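# Index a turntable one hole clockwise and reseat plunger

## Task

Rotate the turntable ahead by exactly one hole, turning clockwise when viewed from above, so that the plunger's pin sits all the way down in the new hole; the fixture must end up standing upright on the deck, with neither hand touching it.

## Robot and tools

Robot: two six-joint arms with parallel grippers, left_arm and right_arm. Each arm's URDF root sits near the table: left_arm at (+0.025, +0.326, +0.031) m and right_arm at (-0.004, -0.268, +0.031) m in the scene frame, each turned only slightly about z. Scene frame: origin at table-top height halfway between the nominal bases, +x out over the table, +z up, left_arm on the +y side. Arm names do not match image left/right. A two-camera stand is fixed behind the arms.

Frames in results: each arm's end_effector_position (metres) and end_effector_quat_wxyz, plus its wrist camera pose, are given in that arm's own base frame. Fixed cameras and the table use the scene frame. end_effector_position is the point between the finger pads, about 1 cm short of the tips; fingers point along the gripper's +z and close along its y. Printed hand poses can be off by a few cm, more when stretched out.

Row layout (used by every moving call): one flat list of 14 numbers covering both arms, even if only one moves. First left_arm's 6 joint angles then its opening, then right_arm's 6 angles then its opening. Joint order within an arm: waist, shoulder, elbow, wrist roll, wrist yaw, wrist pitch. Angles are absolute target angles in radians (the same values Joint positions prints), not offsets. Stated ranges: waist -2.618 to 3.054, shoulder 0.000 to 3.142, elbow 0.000 to 3.142, wrist roll -2.094 to 2.094, wrist yaw -1.571 to 1.571, wrist pitch -1.571 to 1.571. Real limits may differ by up to 0.059 rad; a target more than 0.059 beyond a stated end (and farther out than the current angle) gets the call refused; beyond the real end it is clipped, and the result may report "joint sent to its limit". Opening is an absolute command from -1 (closed) to +1 (fully open); outside the ends, the fingers go to where grip_measured would read that value. A 0 is a real command, so to leave a gripper alone resend its current Tool commands value. To hold a joint, resend its Joint targets value.

Tools:
- execute_actions(actions, cameras): actions is a list of actions; each action is a table of up to 15 rows, one per 1/30 s control step; a short table repeats its final row for the remaining steps. Images come back only when actions is empty or cameras names them; an empty list also shows the scene number and task.
- move(target, speed, blend, opening_speed, grip_force, blocking, cameras): target is one 14-number row or a list of up to 15 rows (all within 10 s). All joints interpolate together, so the hand follows a curve; no collision avoidance. speed: rad/s for the joint with farthest to go, 0.01 to 12.57, default 0.5, one value or one per target. blend: rad of corner rounding per waypoint, 0 (default) stops at each. opening_speed: rate of the opening command per second on the -1..+1 scale, at least 0.2; use it slowly on fragile items. grip_force: newtons per pad, 10 to 50, one value or one per arm; persists; lower force closes slowly. blocking=false returns after about 0.5 s while the motion continues; a new move then replaces it. The result adds a move: line such as done, off_target (resting more than 0.035 rad from target), moving, held or fault, with limits=held if steps were withheld. Done does not prove contact or no contact.
- wait(seconds 0 to 10, cameras): let time pass holding last commands; returns early if a move finishes.
- stop(cameras): brakes the current move; faster moves need more room.
- zoom_image(camera, region): camera is cam_head_left, cam_head_right, cam_left_wrist or cam_right_wrist (each 896x504); region [x0, y0, x1, y1] in pixels from the top-left, at most 504 wide and 504 tall, from the newest image of that camera.
- read_manual(section "licences"): licence text only.
- finished_scene(scene): ends the current scene with its number; make no further call in that reply. The goal must hold without the robot touching anything.

Result lines: Joint positions and Joint velocities list per arm the six joints (rad, rad/s) then finger-pad gap (m; 0.094 fully open); velocities may say "within noise". Joint targets shows angles currently being driven toward. Tool commands shows present opening commands. grip_measured is the measured opening on the command scale; it does not stop at contact, so squeeze grows as you command below the touch reading and jumps to the force limit about 0.06 lower. Joint torques follow position order without the gripper, include gravity, carry offsets and noise, and wrap at ±28 N m for the first three joints. "joint command not followed" means the clearance check altered some steps. Step readings list joint angles at some steps of actions calls.

Motion limits: each step, waist/shoulder/elbow targets stay within 0.339 rad of measured, wrist joints within 2.2; targets putting the hand more than 200 mm away are scaled back. Small changes may not start a joint. The scene keeps running while you compose replies.

Avoid: dropping the fixture or releasing it while it moves; hitting or hard pushing; anything leaving the table; arms pressing or gripping each other; any contact on the wrist-camera cable (counts as touching); arm stops and faults. Motors heat when holding loads, stretched out, or pushing against the unreachable; MOTOR HOT appears near 75 °C, a fault at 90 °C folds that arm and disables it, and at 100 °C it collapses.

Each tool is called after "Call:" in YAML: its name, and indented under it one key for each argument.

## Session

Call:
execute_actions:
  actions: []

Scene clock: 0.00 s.
left_arm: end_effector_position=(+0.3810, +0.0007, +0.1415) grip_measured=+1.000 end_effector_quat_wxyz=(+0.682, -0.014, +0.730, +0.047) | right_arm: end_effector_position=(+0.3601, -0.0484, +0.1412) grip_measured=+1.000 end_effector_quat_wxyz=(+0.679, +0.114, +0.720, -0.089)
Joint names: [waist, shoulder, elbow, wrist roll, wrist yaw, wrist pitch]
Joint positions: left_arm=[-0.079 1.56 0.222 0.039 -0.166 1.272 0.094] | right_arm=[0.009 1.506 0.165 0.047 0.296 1.275 0.094]
Joint velocities: within noise
Joint torques (N m): no reading
Heat: left arm: 28 °C; right arm: 28 °C.
Joint targets: left_arm=[-0.079 1.557 0.226 0.038 -0.166 1.267] | right_arm=[0.009 1.502 0.170 0.046 0.296 1.269]
Tool commands: left_gripper/opening=+1.0 right_gripper/opening=+1.0

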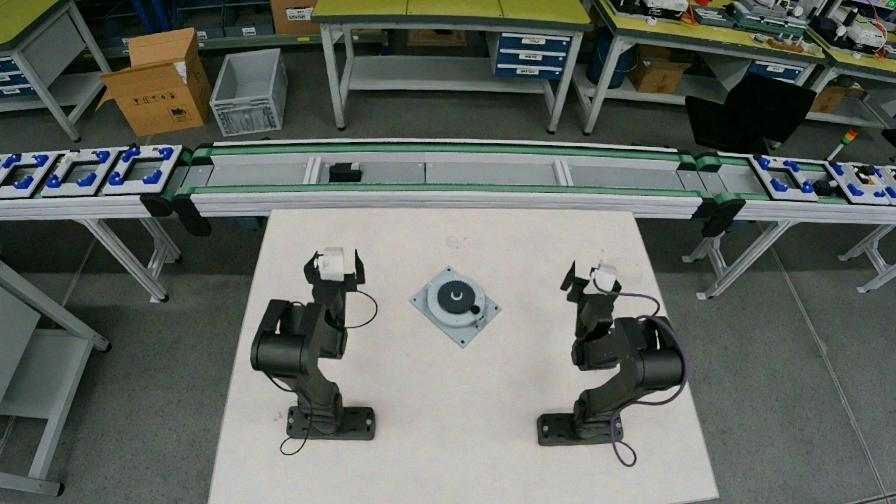

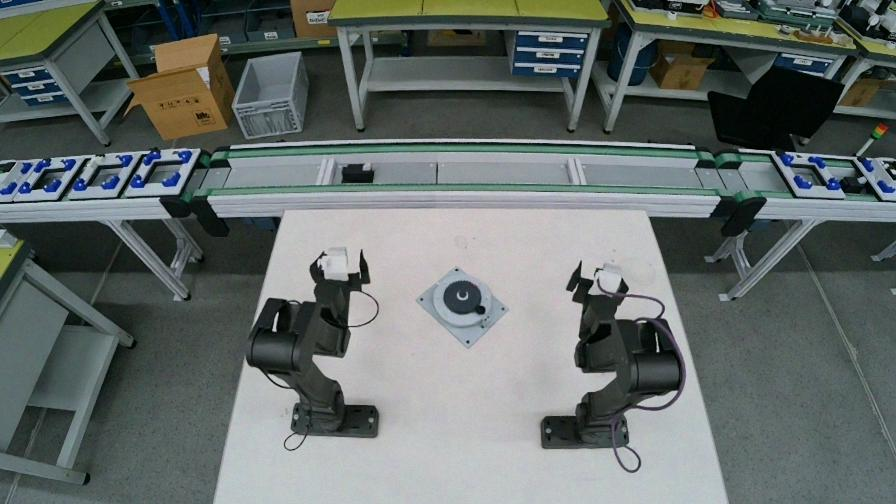

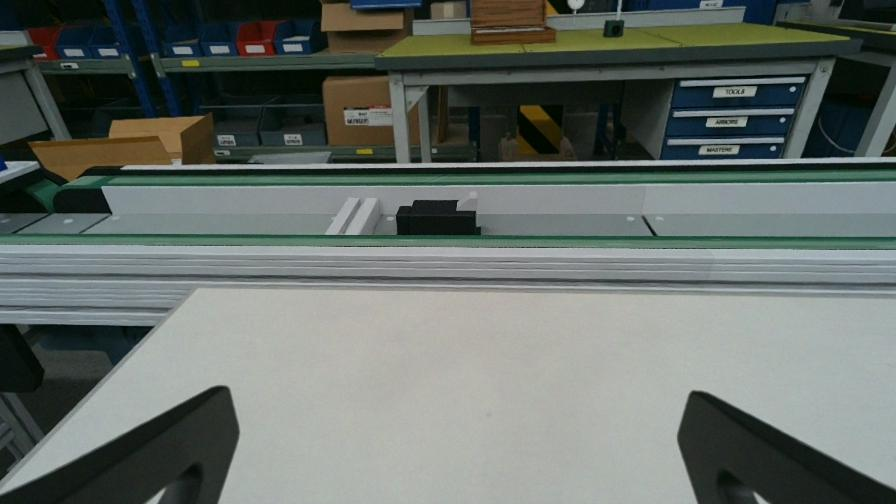

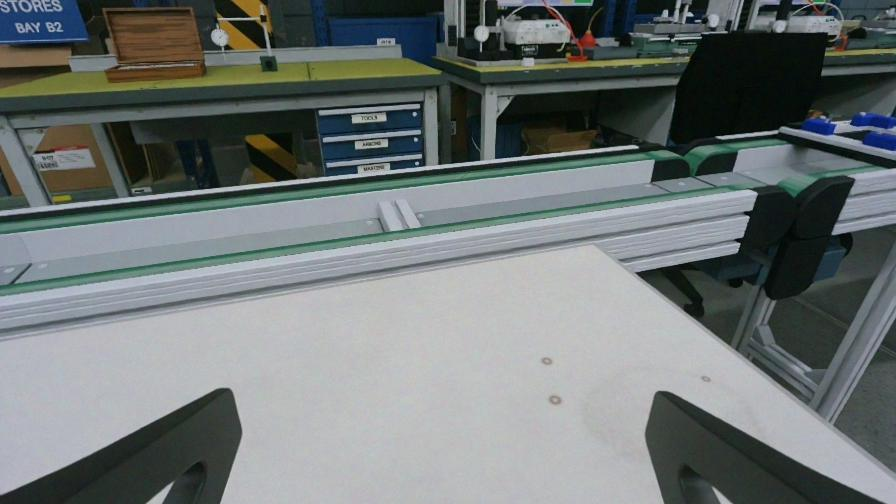

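Call:
zoom_image:
  camera: "cam_head_left"
  region: [400, 255, 510, 355]

Call:
zoom_image:
  camera: "cam_head_right"
  region: [406, 258, 516, 358]

Scaled by 4.582 from the camera's 896x504 image, which has a finer 1280x720 frame.

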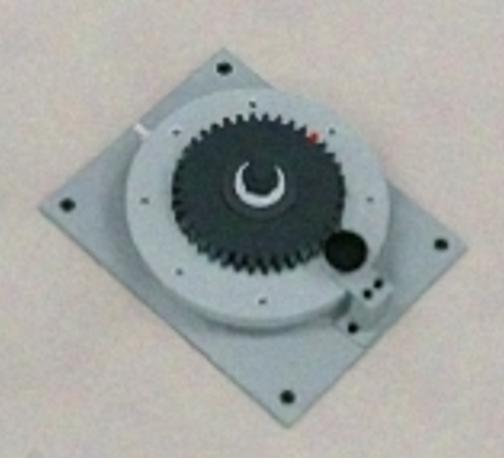

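Scaled by 4.582 from the camera's 896x504 image, which has a finer 1280x720 frame.

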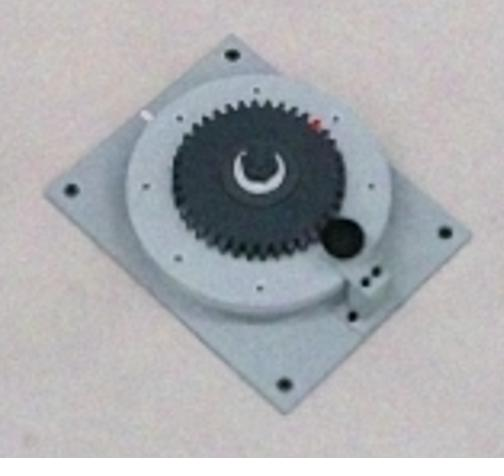

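Call:
move:
  target: [-0.756,1.656,1.623,0,0,-1.167,1,0.009,1.502,0.17,0.046,0.296,1.269,1]
  speed: 1
  cameras: ["all"]

Scene clock: 49.40 s.
left_arm: end_effector_position=(+0.2774, -0.2571, +0.1983) grip_measured=+1.000 end_effector_quat_wxyz=(+0.176, +0.366, +0.912, -0.065) | right_arm: end_effector_position=(+0.3601, -0.0484, +0.1412) grip_measured=+1.000 end_effector_quat_wxyz=(+0.679, +0.114, +0.720, -0.089)
Joint names: [waist, shoulder, elbow, wrist roll, wrist yaw, wrist pitch]
Joint positions: left_arm=[-0.753 1.641 1.597 0.011 -0.007 -1.149 0.094] | right_arm=[0.009 1.506 0.165 0.047 0.296 1.275 0.094]
Joint torques (N m): left_arm=[-0.28 -6.2 7.66 -0.09 0.06 1] | right_arm=[-0.05 -4.36 6.08 0.01 0 1.71]
Heat: left arm: 30 °C; right arm: 31 °C.
Joint targets: left_arm=[-0.756 1.656 1.623 0.000 0.000 -1.167] | right_arm=[0.009 1.502 0.170 0.046 0.296 1.269]
move: done

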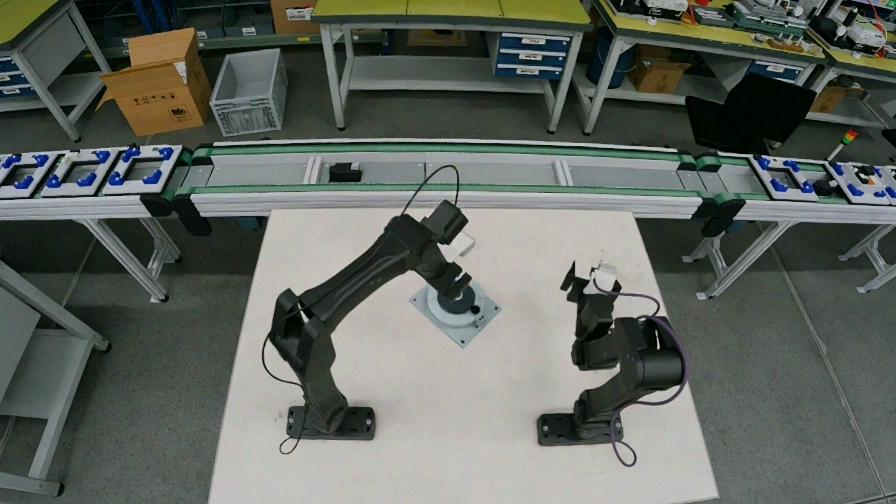

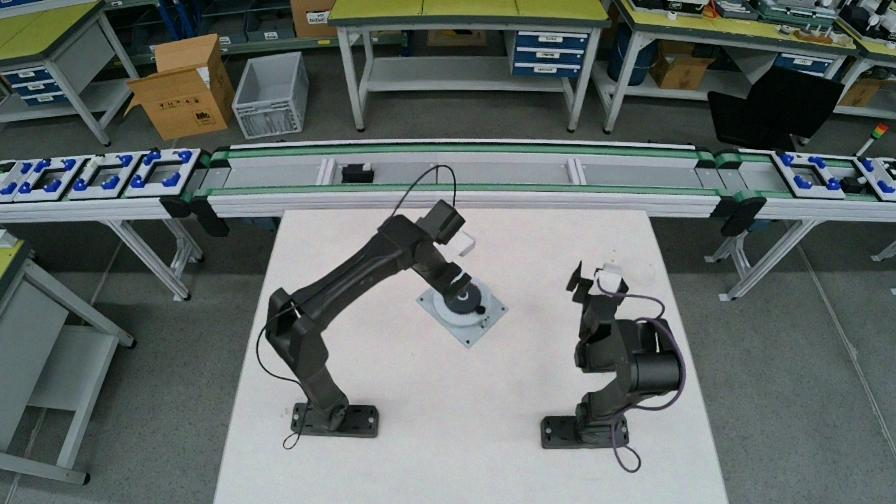

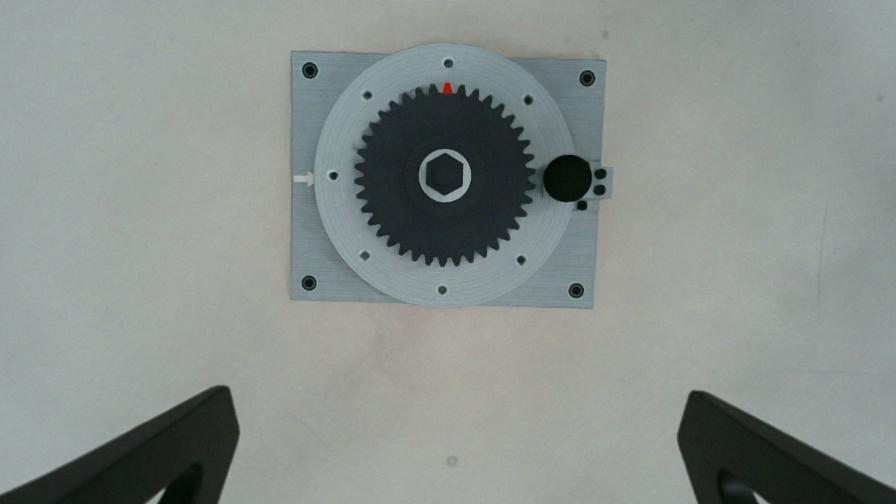

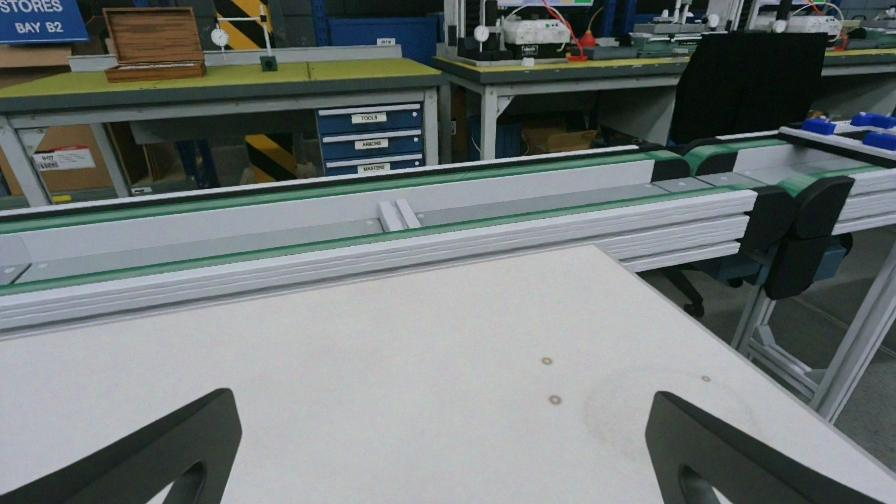

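Call:
zoom_image:
  camera: "cam_left_wrist"
  region: [285, 35, 625, 315]

Scaled by 1.482 from the camera's 896x504 image, which has a finer 1280x720 frame.

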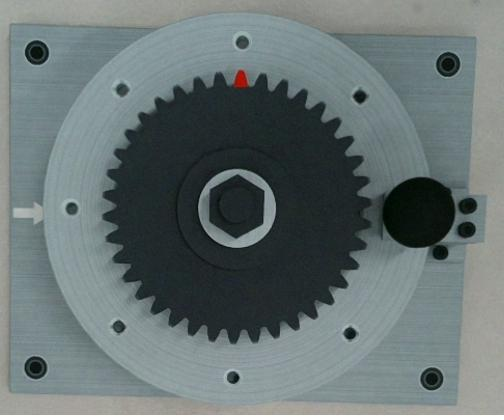

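Call:
move:
  target: [-0.756,1.656,1.623,0,0,-1.167,1,0.706,1.028,0.175,0,0,0.353,1]
  speed: 0.8
  cameras: ["all"]

Call:
zoom_image:
  camera: "cam_right_wrist"
  region: [200, 0, 700, 400]

Scene clock: 130.93 s.
left_arm: end_effector_position=(+0.2773, -0.2570, +0.1983) grip_measured=+1.000 end_effector_quat_wxyz=(+0.176, +0.366, +0.912, -0.065) | right_arm: end_effector_position=(+0.2364, +0.1968, +0.0722) grip_measured=+1.000 end_effector_quat_wxyz=(+0.473, -0.290, +0.815, +0.169)
Joint names: [waist, shoulder, elbow, wrist roll, wrist yaw, wrist pitch]
Joint positions: left_arm=[-0.753 1.641 1.597 0.011 -0.007 -1.15 0.094] | right_arm=[0.697 1.045 0.165 0.008 0.011 0.361 0.094]
Joint torques (N m): left_arm=[-0.25 -6.22 7.66 -0.11 0.06 0.95] | right_arm=[0.7 -2.97 8.84 -0.06 -0.11 1.59]
Heat: left arm: 30 °C; right arm: 34 °C.
Joint targets: left_arm=[-0.756 1.656 1.623 0.000 0.000 -1.167] | right_arm=[0.706 1.028 0.175 0.000 0.000 0.353]
move: done

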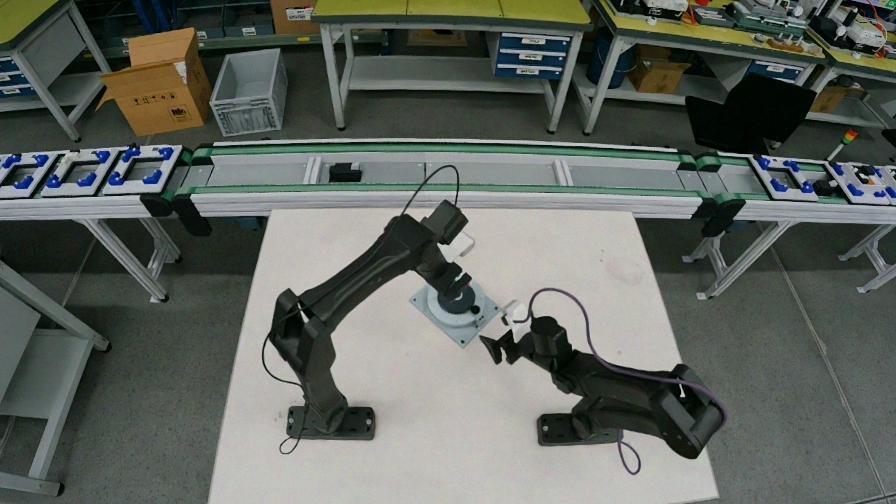

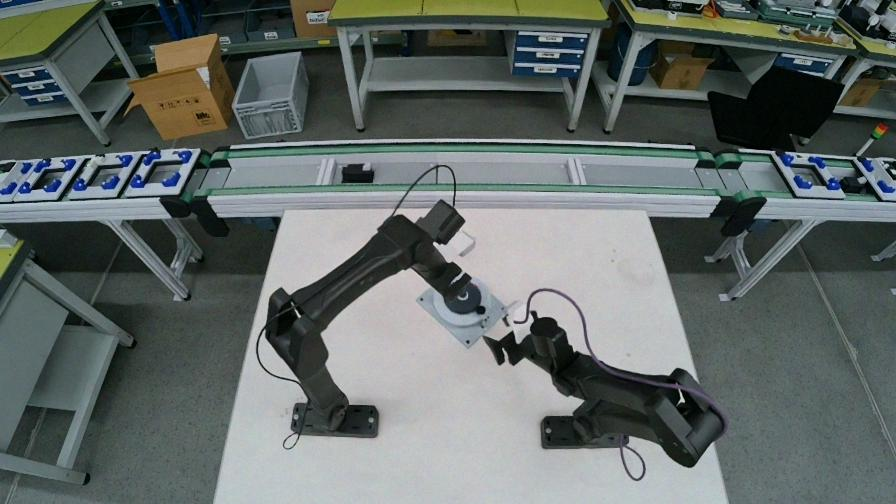

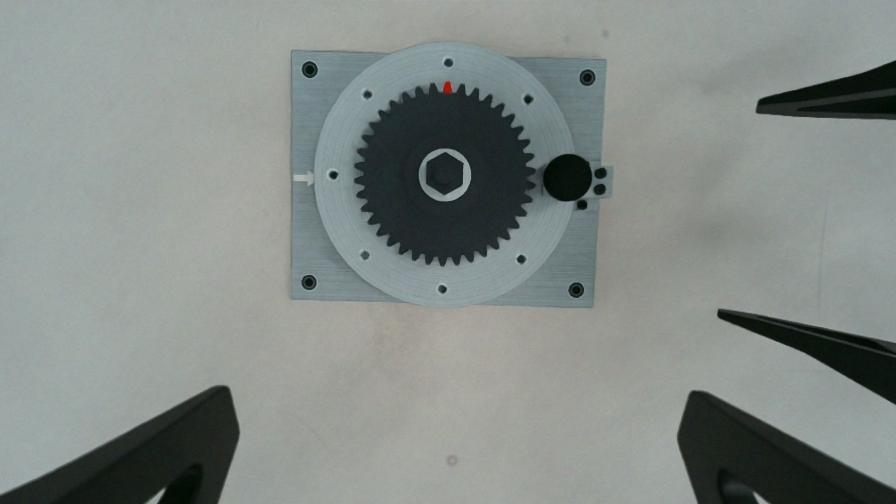

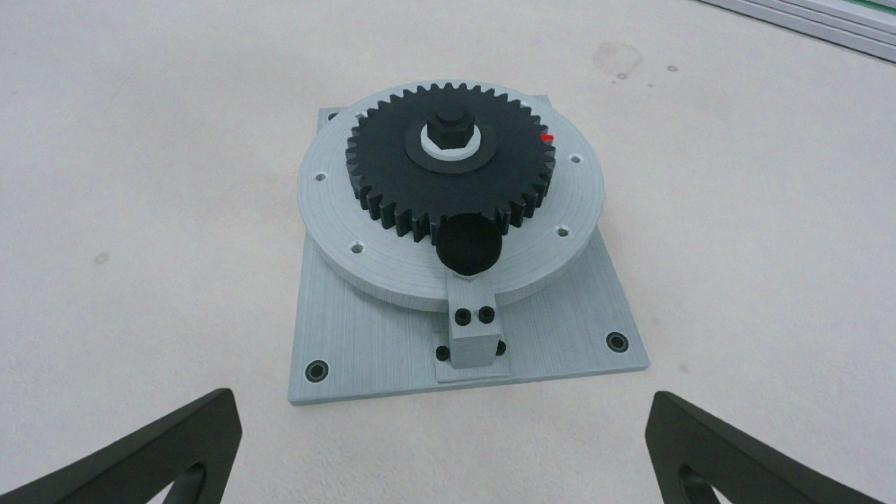

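Scaled by 1.008 from the camera's 896x504 image, which has a finer 1280x720 frame.

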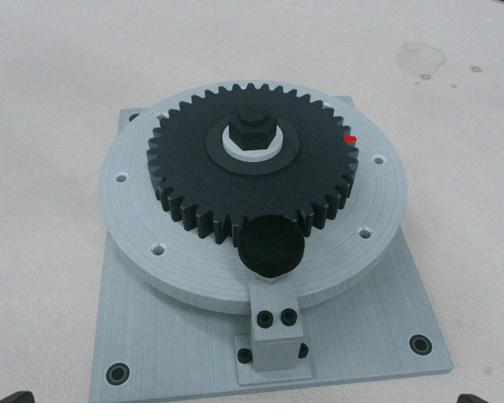

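Call:
move:
  target: [-0.76,2.312,2.14,-1.047,0,-1.408,1,0.684,1.66,0.201,0,0,0.959,1]
  speed: 0.6
  cameras: ["all"]

Call:
zoom_image:
  camera: "cam_head_left"
  region: [380, 220, 540, 360]

Scene clock: 164.40 s.
left_arm: end_effector_position=(+0.3267, -0.3045, +0.0818) grip_measured=+1.000 end_effector_quat_wxyz=(+0.002, -0.141, +0.990, +0.000) | right_arm: end_effector_position=(+0.2649, +0.2196, +0.0207) grip_measured=+1.000 end_effector_quat_wxyz=(+0.473, -0.289, +0.815, +0.169)
Joint names: [waist, shoulder, elbow, wrist roll, wrist yaw, wrist pitch]
Joint positions: left_arm=[-0.753 2.292 2.113 -1.035 -0.002 -1.389 0.094] | right_arm=[0.693 1.647 0.185 0.007 0.008 0.944 0.094]
Joint torques (N m): left_arm=[-0.58 -11.32 7.36 -0.11 0.02 0.18] | right_arm=[-0.98 -3.77 6.38 -0.05 -0.1 1.78]
Heat: left arm: 30 °C; right arm: 33 °C.
Joint targets: left_arm=[-0.760 2.312 2.140 -1.047 0.000 -1.408] | right_arm=[0.684 1.660 0.201 0.000 0.000 0.959]
move: done

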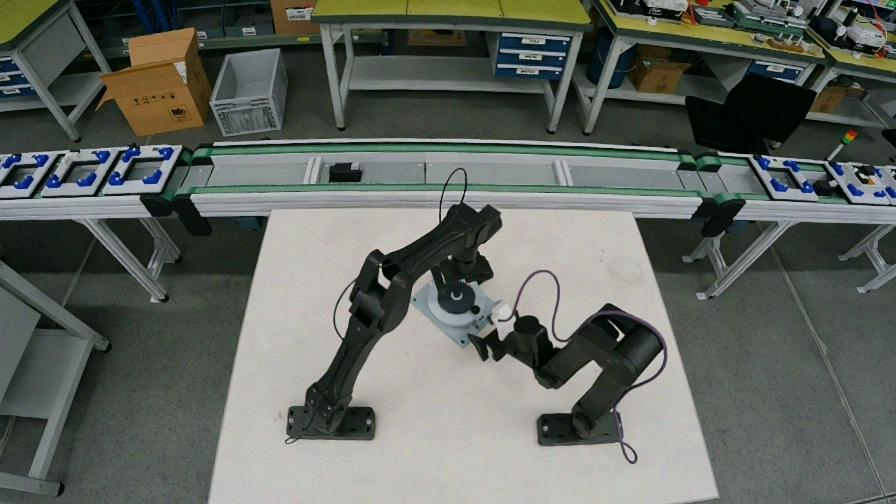

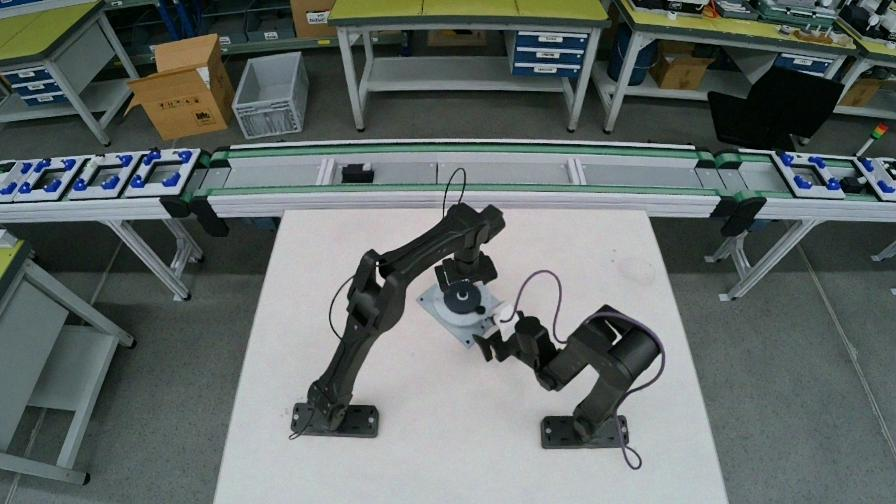

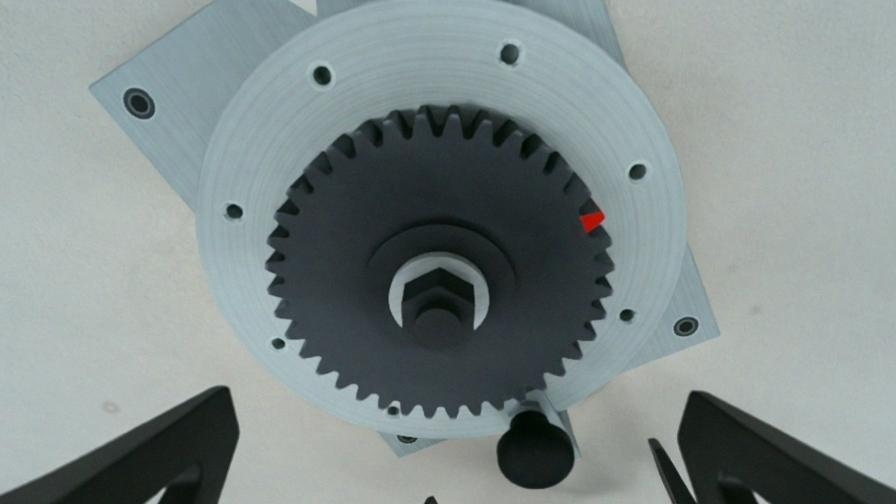

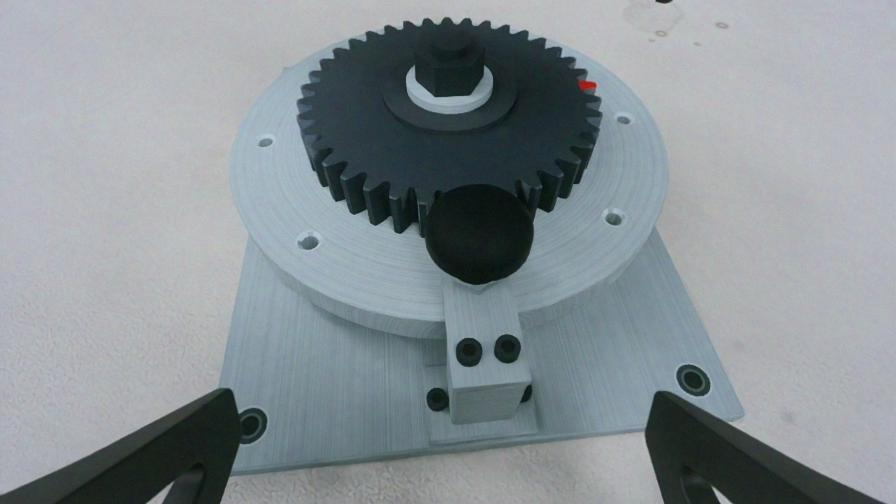

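Scaled by 3.150 from the camera's 896x504 image, which has a finer 1280x720 frame.

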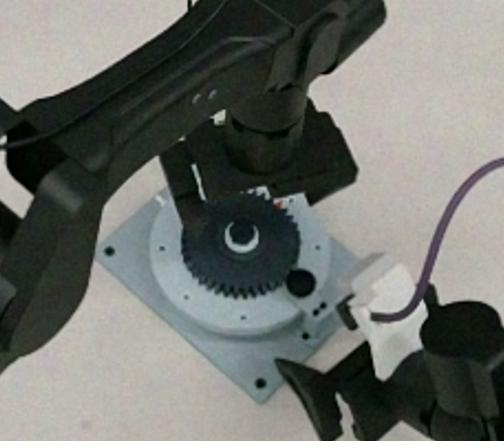

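Call:
move:
  target: [-0.768,2.304,1.887,-1.047,0,-1.166,1,0.667,1.823,0.378,0,0,0.945,1]
  speed: 0.3
  cameras: ["all"]

Call:
zoom_image:
  camera: "cam_right_wrist"
  region: [200, 0, 700, 500]

Scene clock: 199.93 s.
left_arm: end_effector_position=(+0.3211, -0.3047, +0.0375) grip_measured=+1.000 end_effector_quat_wxyz=(-0.001, -0.138, +0.990, +0.000) | right_arm: end_effector_position=(+0.2985, +0.2443, +0.0200) grip_measured=+1.000 end_effector_quat_wxyz=(+0.479, -0.286, +0.811, +0.175)
Joint names: [waist, shoulder, elbow, wrist roll, wrist yaw, wrist pitch]
Joint positions: left_arm=[-0.761 2.285 1.926 -1.037 0.002 -1.214 0.094] | right_arm=[0.68 1.789 0.337 0.006 -0.008 0.953 0.094]
Joint torques (N m): left_arm=[-0.62 -11.34 2.32 -0.09 -0.02 0.98] | right_arm=[-1.33 -3.55 9.02 -0.05 0.06 1.6]
Heat: left arm: 32 °C; right arm: 34 °C.
Joint targets: left_arm=[-0.768 2.304 1.887 -1.047 0.000 -1.166] | right_arm=[0.667 1.823 0.378 0.000 0.000 0.945]
move: off_target (left_arm, right_arm); left_arm: the wrist pitch is farthest, 0.048 rad from its target; right_arm: the elbow is farthest, 0.041 rad from its target

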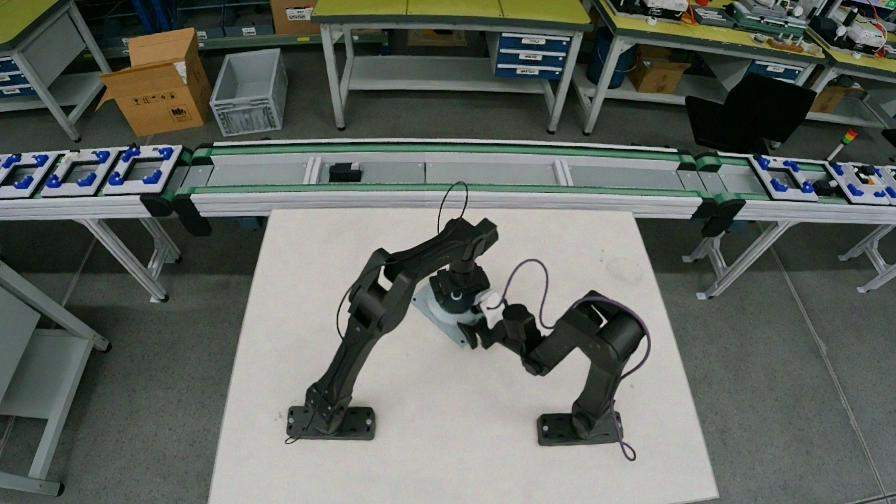

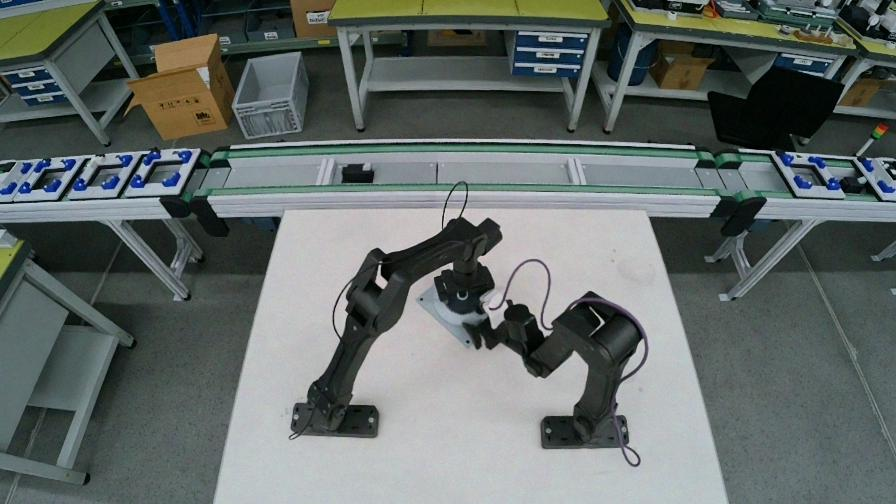

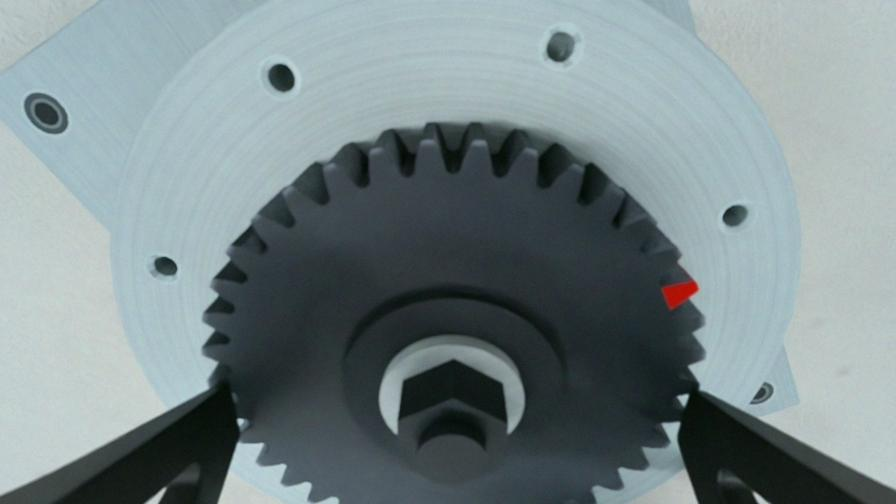

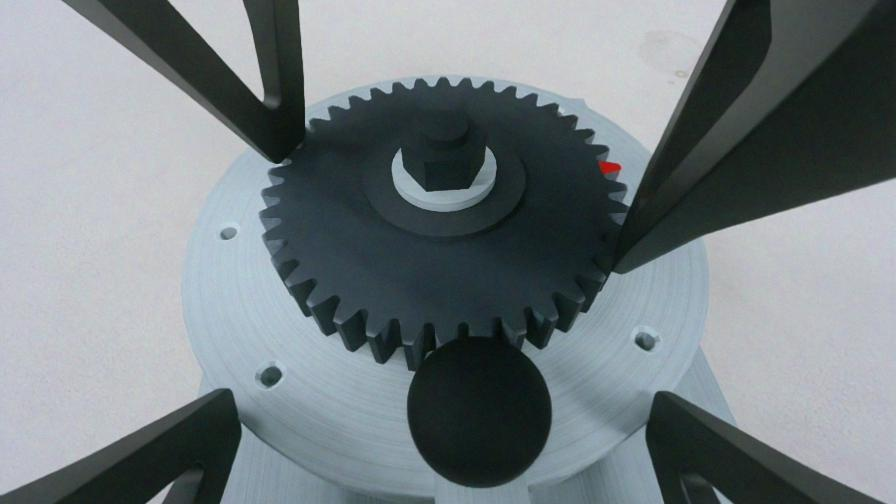

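Scaled by 1.008 from the camera's 896x504 image, which has a finer 1280x720 frame.

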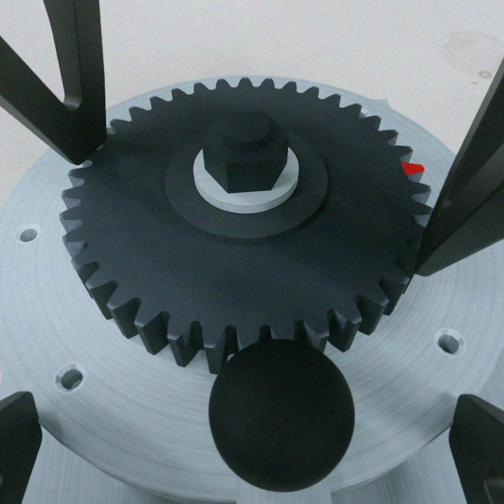

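Call:
move:
  target:
    - [-0.761,2.31,2.03,-1.037,0,-1.3,1,0.667,1.81,0.38,0,0,0.93,1]
    - [-0.745,2.323,2.002,-1.024,0,-1.262,1,0.655,1.802,0.396,0,0,0.906,1]
  speed: 0.2
  cameras: ["all"]

Call:
zoom_image:
  camera: "cam_right_wrist"
  region: [200, 0, 700, 500]

Scene clock: 228.03 s.
left_arm: end_effector_position=(+0.3269, -0.3057, +0.0519) grip_measured=+1.000 end_effector_quat_wxyz=(+0.000, -0.140, +0.990, -0.001) | right_arm: end_effector_position=(+0.3026, +0.2462, +0.0205) grip_measured=+1.000 end_effector_quat_wxyz=(+0.476, -0.287, +0.813, +0.175)
Joint names: [waist, shoulder, elbow, wrist roll, wrist yaw, wrist pitch]
Joint positions: left_arm=[-0.753 2.298 2.005 -1.034 0.002 -1.276 0.094] | right_arm=[0.672 1.789 0.359 0.003 -0.018 0.923 0.094]
Joint torques (N m): left_arm=[0.66 -11.03 4.9 0.11 -0.03 0.58] | right_arm=[-1.74 -5.27 8.66 -0.01 0.16 1.54]
Heat: left arm: 32 °C; right arm: 34 °C.
Joint targets: left_arm=[-0.745 2.323 2.002 -1.024 0.000 -1.262] | right_arm=[0.655 1.802 0.396 0.000 0.000 0.906]
move: off_target (right_arm); right_arm: the elbow is farthest, 0.037 rad from its target

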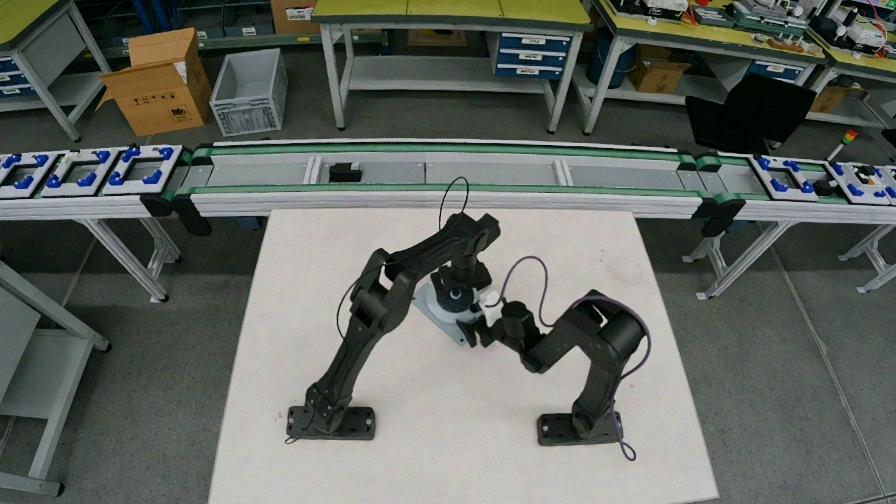

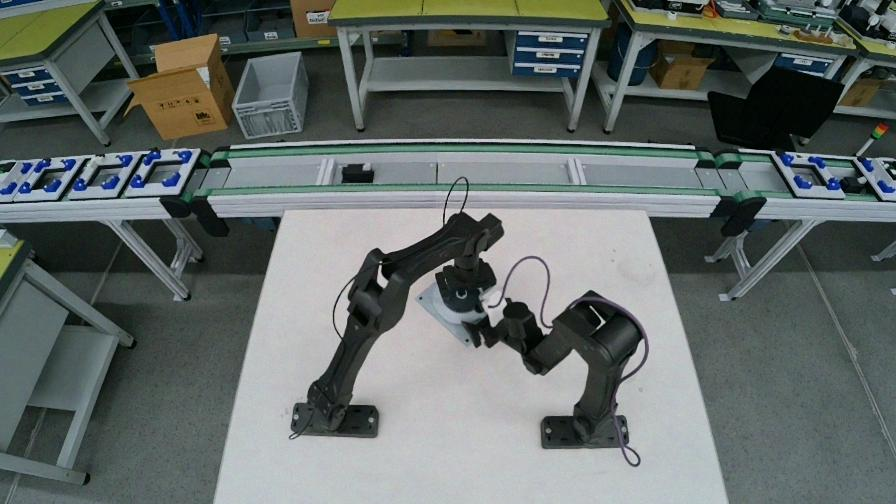

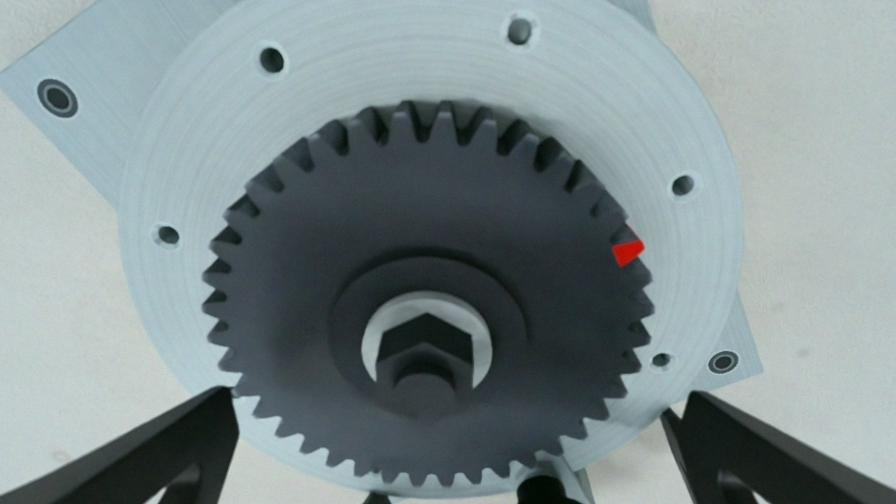

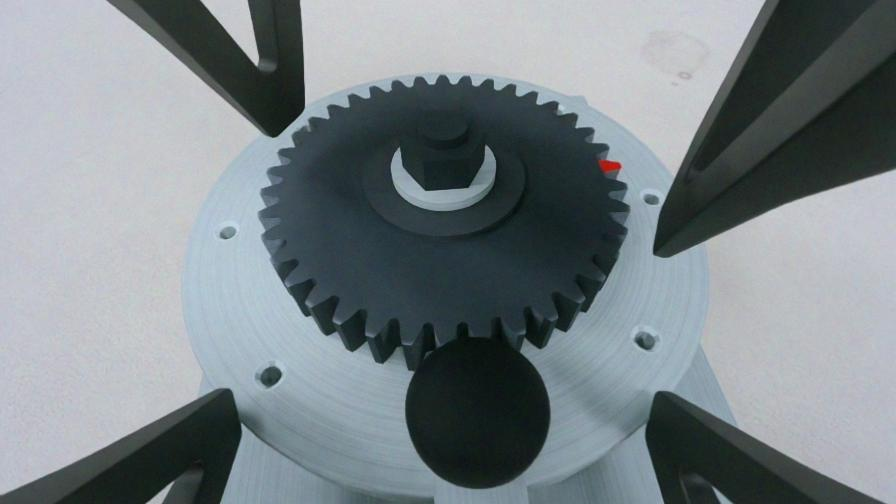

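Scaled by 1.008 from the camera's 896x504 image, which has a finer 1280x720 frame.

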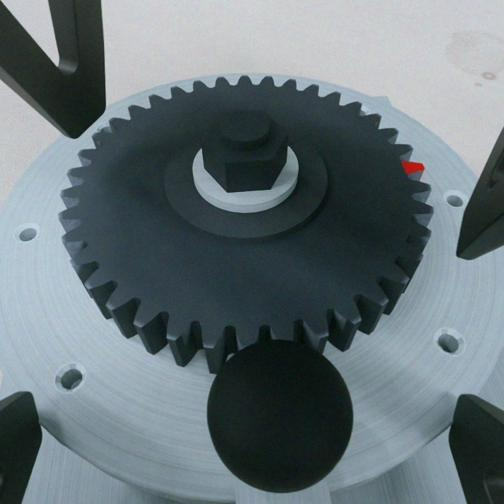

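Call:
move:
  target:
    - [-0.72,2.338,2.05,-1.005,0,-1.3,1,0.655,1.736,0.392,0,0,0.844,1]
    - [-0.72,2.338,1.99,-1.005,0,-1.237,1,0.655,1.736,0.392,0,0,0.844,1]
  speed: 0.2
  cameras: ["cam_left_wrist","cam_right_wrist"]

Scene clock: 256.30 s.
left_arm: end_effector_position=(+0.3393, -0.2998, +0.0459) grip_measured=+1.000 end_effector_quat_wxyz=(+0.003, -0.144, +0.989, -0.005) | right_arm: end_effector_position=(+0.3025, +0.2455, +0.0209) grip_measured=+1.000 end_effector_quat_wxyz=(+0.466, -0.289, +0.818, +0.172)
Joint names: [waist, shoulder, elbow, wrist roll, wrist yaw, wrist pitch]
Joint positions: left_arm=[-0.725 2.312 2.005 -1.015 0.002 -1.252 0.094] | right_arm=[0.671 1.761 0.373 0.003 -0.018 0.857 0.094]
Joint torques (N m): left_arm=[0.39 -11.02 4.11 0.12 -0.02 0.6] | right_arm=[-1.65 -8.08 7.16 -0.02 0.16 1.54]
Heat: left arm: 34 °C; right arm: 34 °C.
Joint targets: left_arm=[-0.720 2.338 1.990 -1.005 0.000 -1.237] | right_arm=[0.655 1.736 0.392 0.000 0.000 0.844]
move: done
Images, in order (width x height): cam_left_wrist 896x504, cam_right_wrist 896x504.

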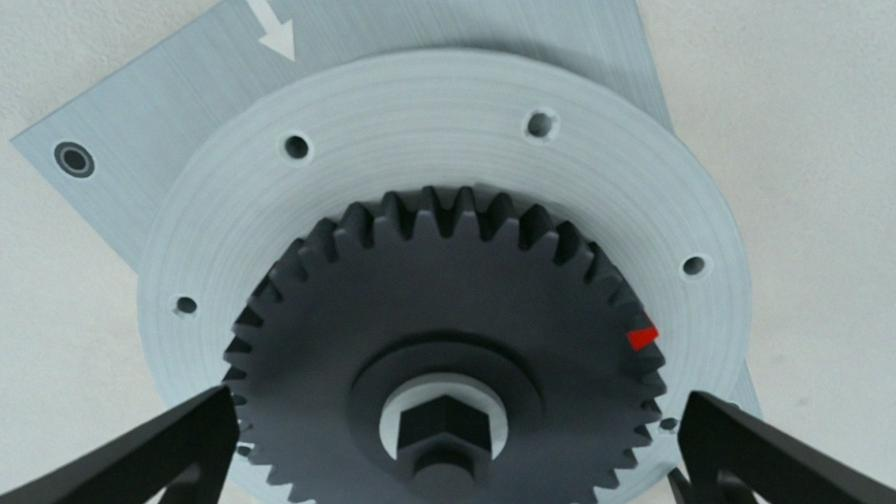

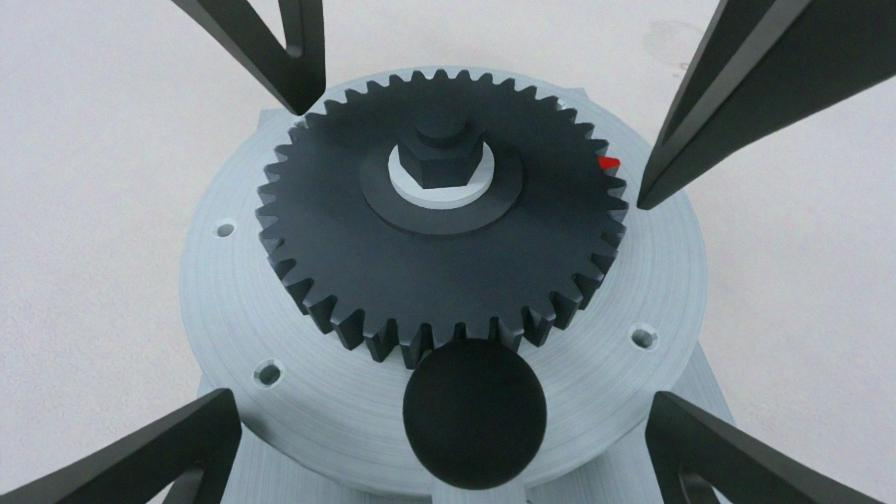

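Call:
move:
  target: [-0.72,2.338,1.98,-1.005,0,-1.225,1,0.64,1.68,0.402,0,0,0.778,1]
  speed: 0.2
  cameras: ["cam_left_wrist","cam_right_wrist"]

Scene clock: 269.37 s.
left_arm: end_effector_position=(+0.3397, -0.3002, +0.0436) grip_measured=+1.000 end_effector_quat_wxyz=(+0.004, -0.144, +0.989, -0.006) | right_arm: end_effector_position=(+0.3095, +0.2376, +0.0303) grip_measured=+1.000 end_effector_quat_wxyz=(+0.468, -0.277, +0.823, +0.162)
Joint names: [waist, shoulder, elbow, wrist roll, wrist yaw, wrist pitch]
Joint positions: left_arm=[-0.725 2.312 1.996 -1.015 0.002 -1.239 0.094] | right_arm=[0.648 1.705 0.386 0.003 -0.009 0.786 0.094]
Joint torques (N m): left_arm=[0.38 -11.03 4.04 0.13 -0.02 0.61] | right_arm=[-0.85 -7.99 7.28 -0.01 0.07 1.58]
Heat: left arm: 33 °C; right arm: 34 °C.
Joint targets: left_arm=[-0.720 2.338 1.980 -1.005 0.000 -1.225] | right_arm=[0.640 1.680 0.402 0.000 0.000 0.778]
move: done
Images, in order (width x height): cam_left_wrist 896x504, cam_right_wrist 896x504.

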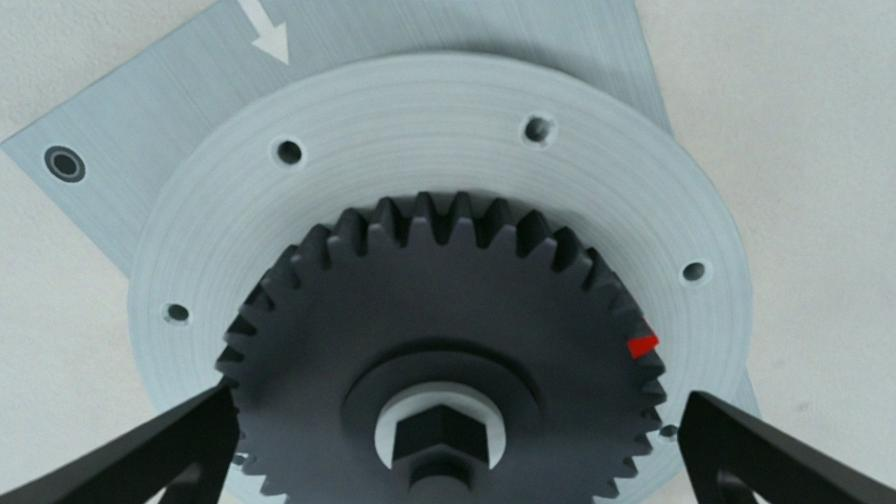

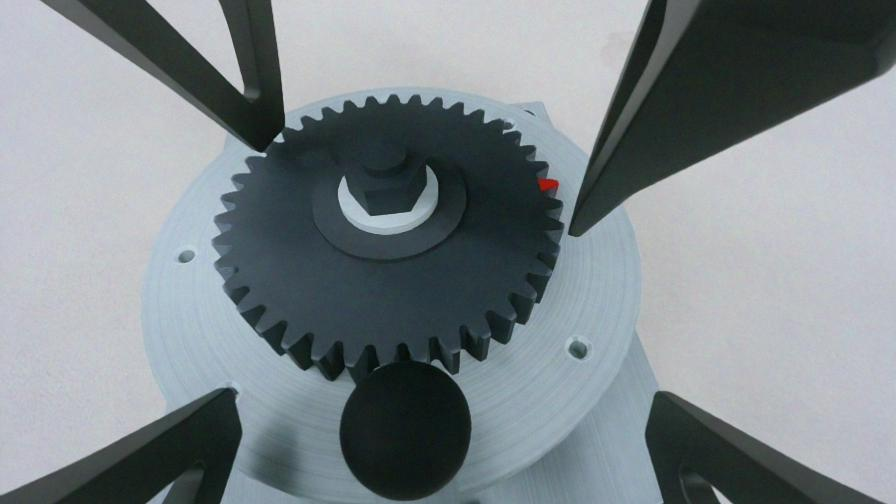

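Call:
move:
  target:
    - [-0.72,2.338,1.98,-1.005,0,-1.225,1,0.674,1.712,0.41,0,0,0.802,1]
    - [-0.72,2.338,1.98,-1.005,0,-1.225,-1,0.674,1.712,0.41,0,0,0.802,-1]
  speed: 0.2
  opening_speed: 0.6
  cameras: ["cam_left_wrist","cam_right_wrist"]

Scene clock: 283.53 s.
left_arm: end_effector_position=(+0.3417, -0.2963, +0.0436) grip_measured=-0.634 end_effector_quat_wxyz=(+0.007, -0.146, +0.989, -0.001) | right_arm: end_effector_position=(+0.3074, +0.2445, +0.0329) grip_measured=-0.474 end_effector_quat_wxyz=(+0.471, -0.284, +0.819, +0.167)
Joint names: [waist, shoulder, elbow, wrist roll, wrist yaw, wrist pitch]
Joint positions: left_arm=[-0.72 2.312 1.996 -1.013 -0.009 -1.244 0.017] | right_arm=[0.666 1.705 0.392 0.003 -0.007 0.788 0.025]
Joint torques (N m): left_arm=[-0.03 -11 4.01 0.11 0.08 0.66] | right_arm=[0.7 -5.53 7.43 -0.03 0.05 1.79]
Heat: left arm: 33 °C; right arm: 35 °C.
Joint targets: left_arm=[-0.720 2.338 1.980 -1.005 0.000 -1.225] | right_arm=[0.674 1.712 0.410 0.000 0.000 0.802]
move: done
Images, in order (width x height): cam_left_wrist 896x504, cam_right_wrist 896x504.

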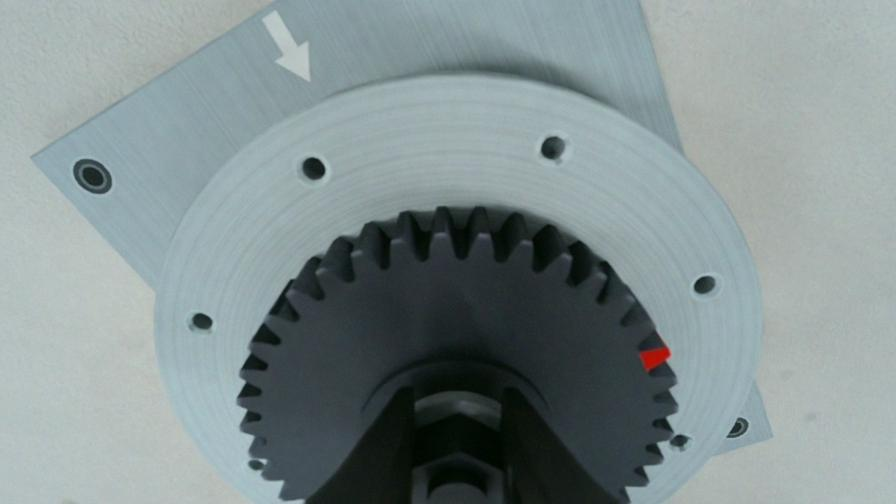

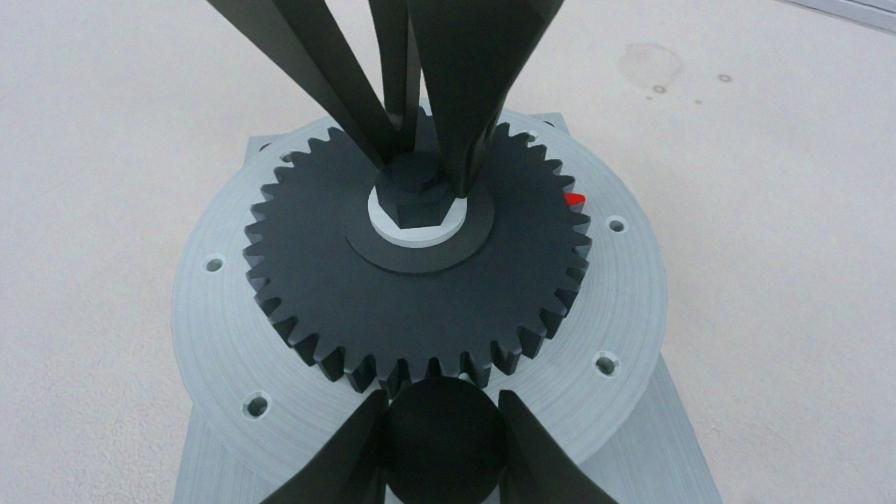

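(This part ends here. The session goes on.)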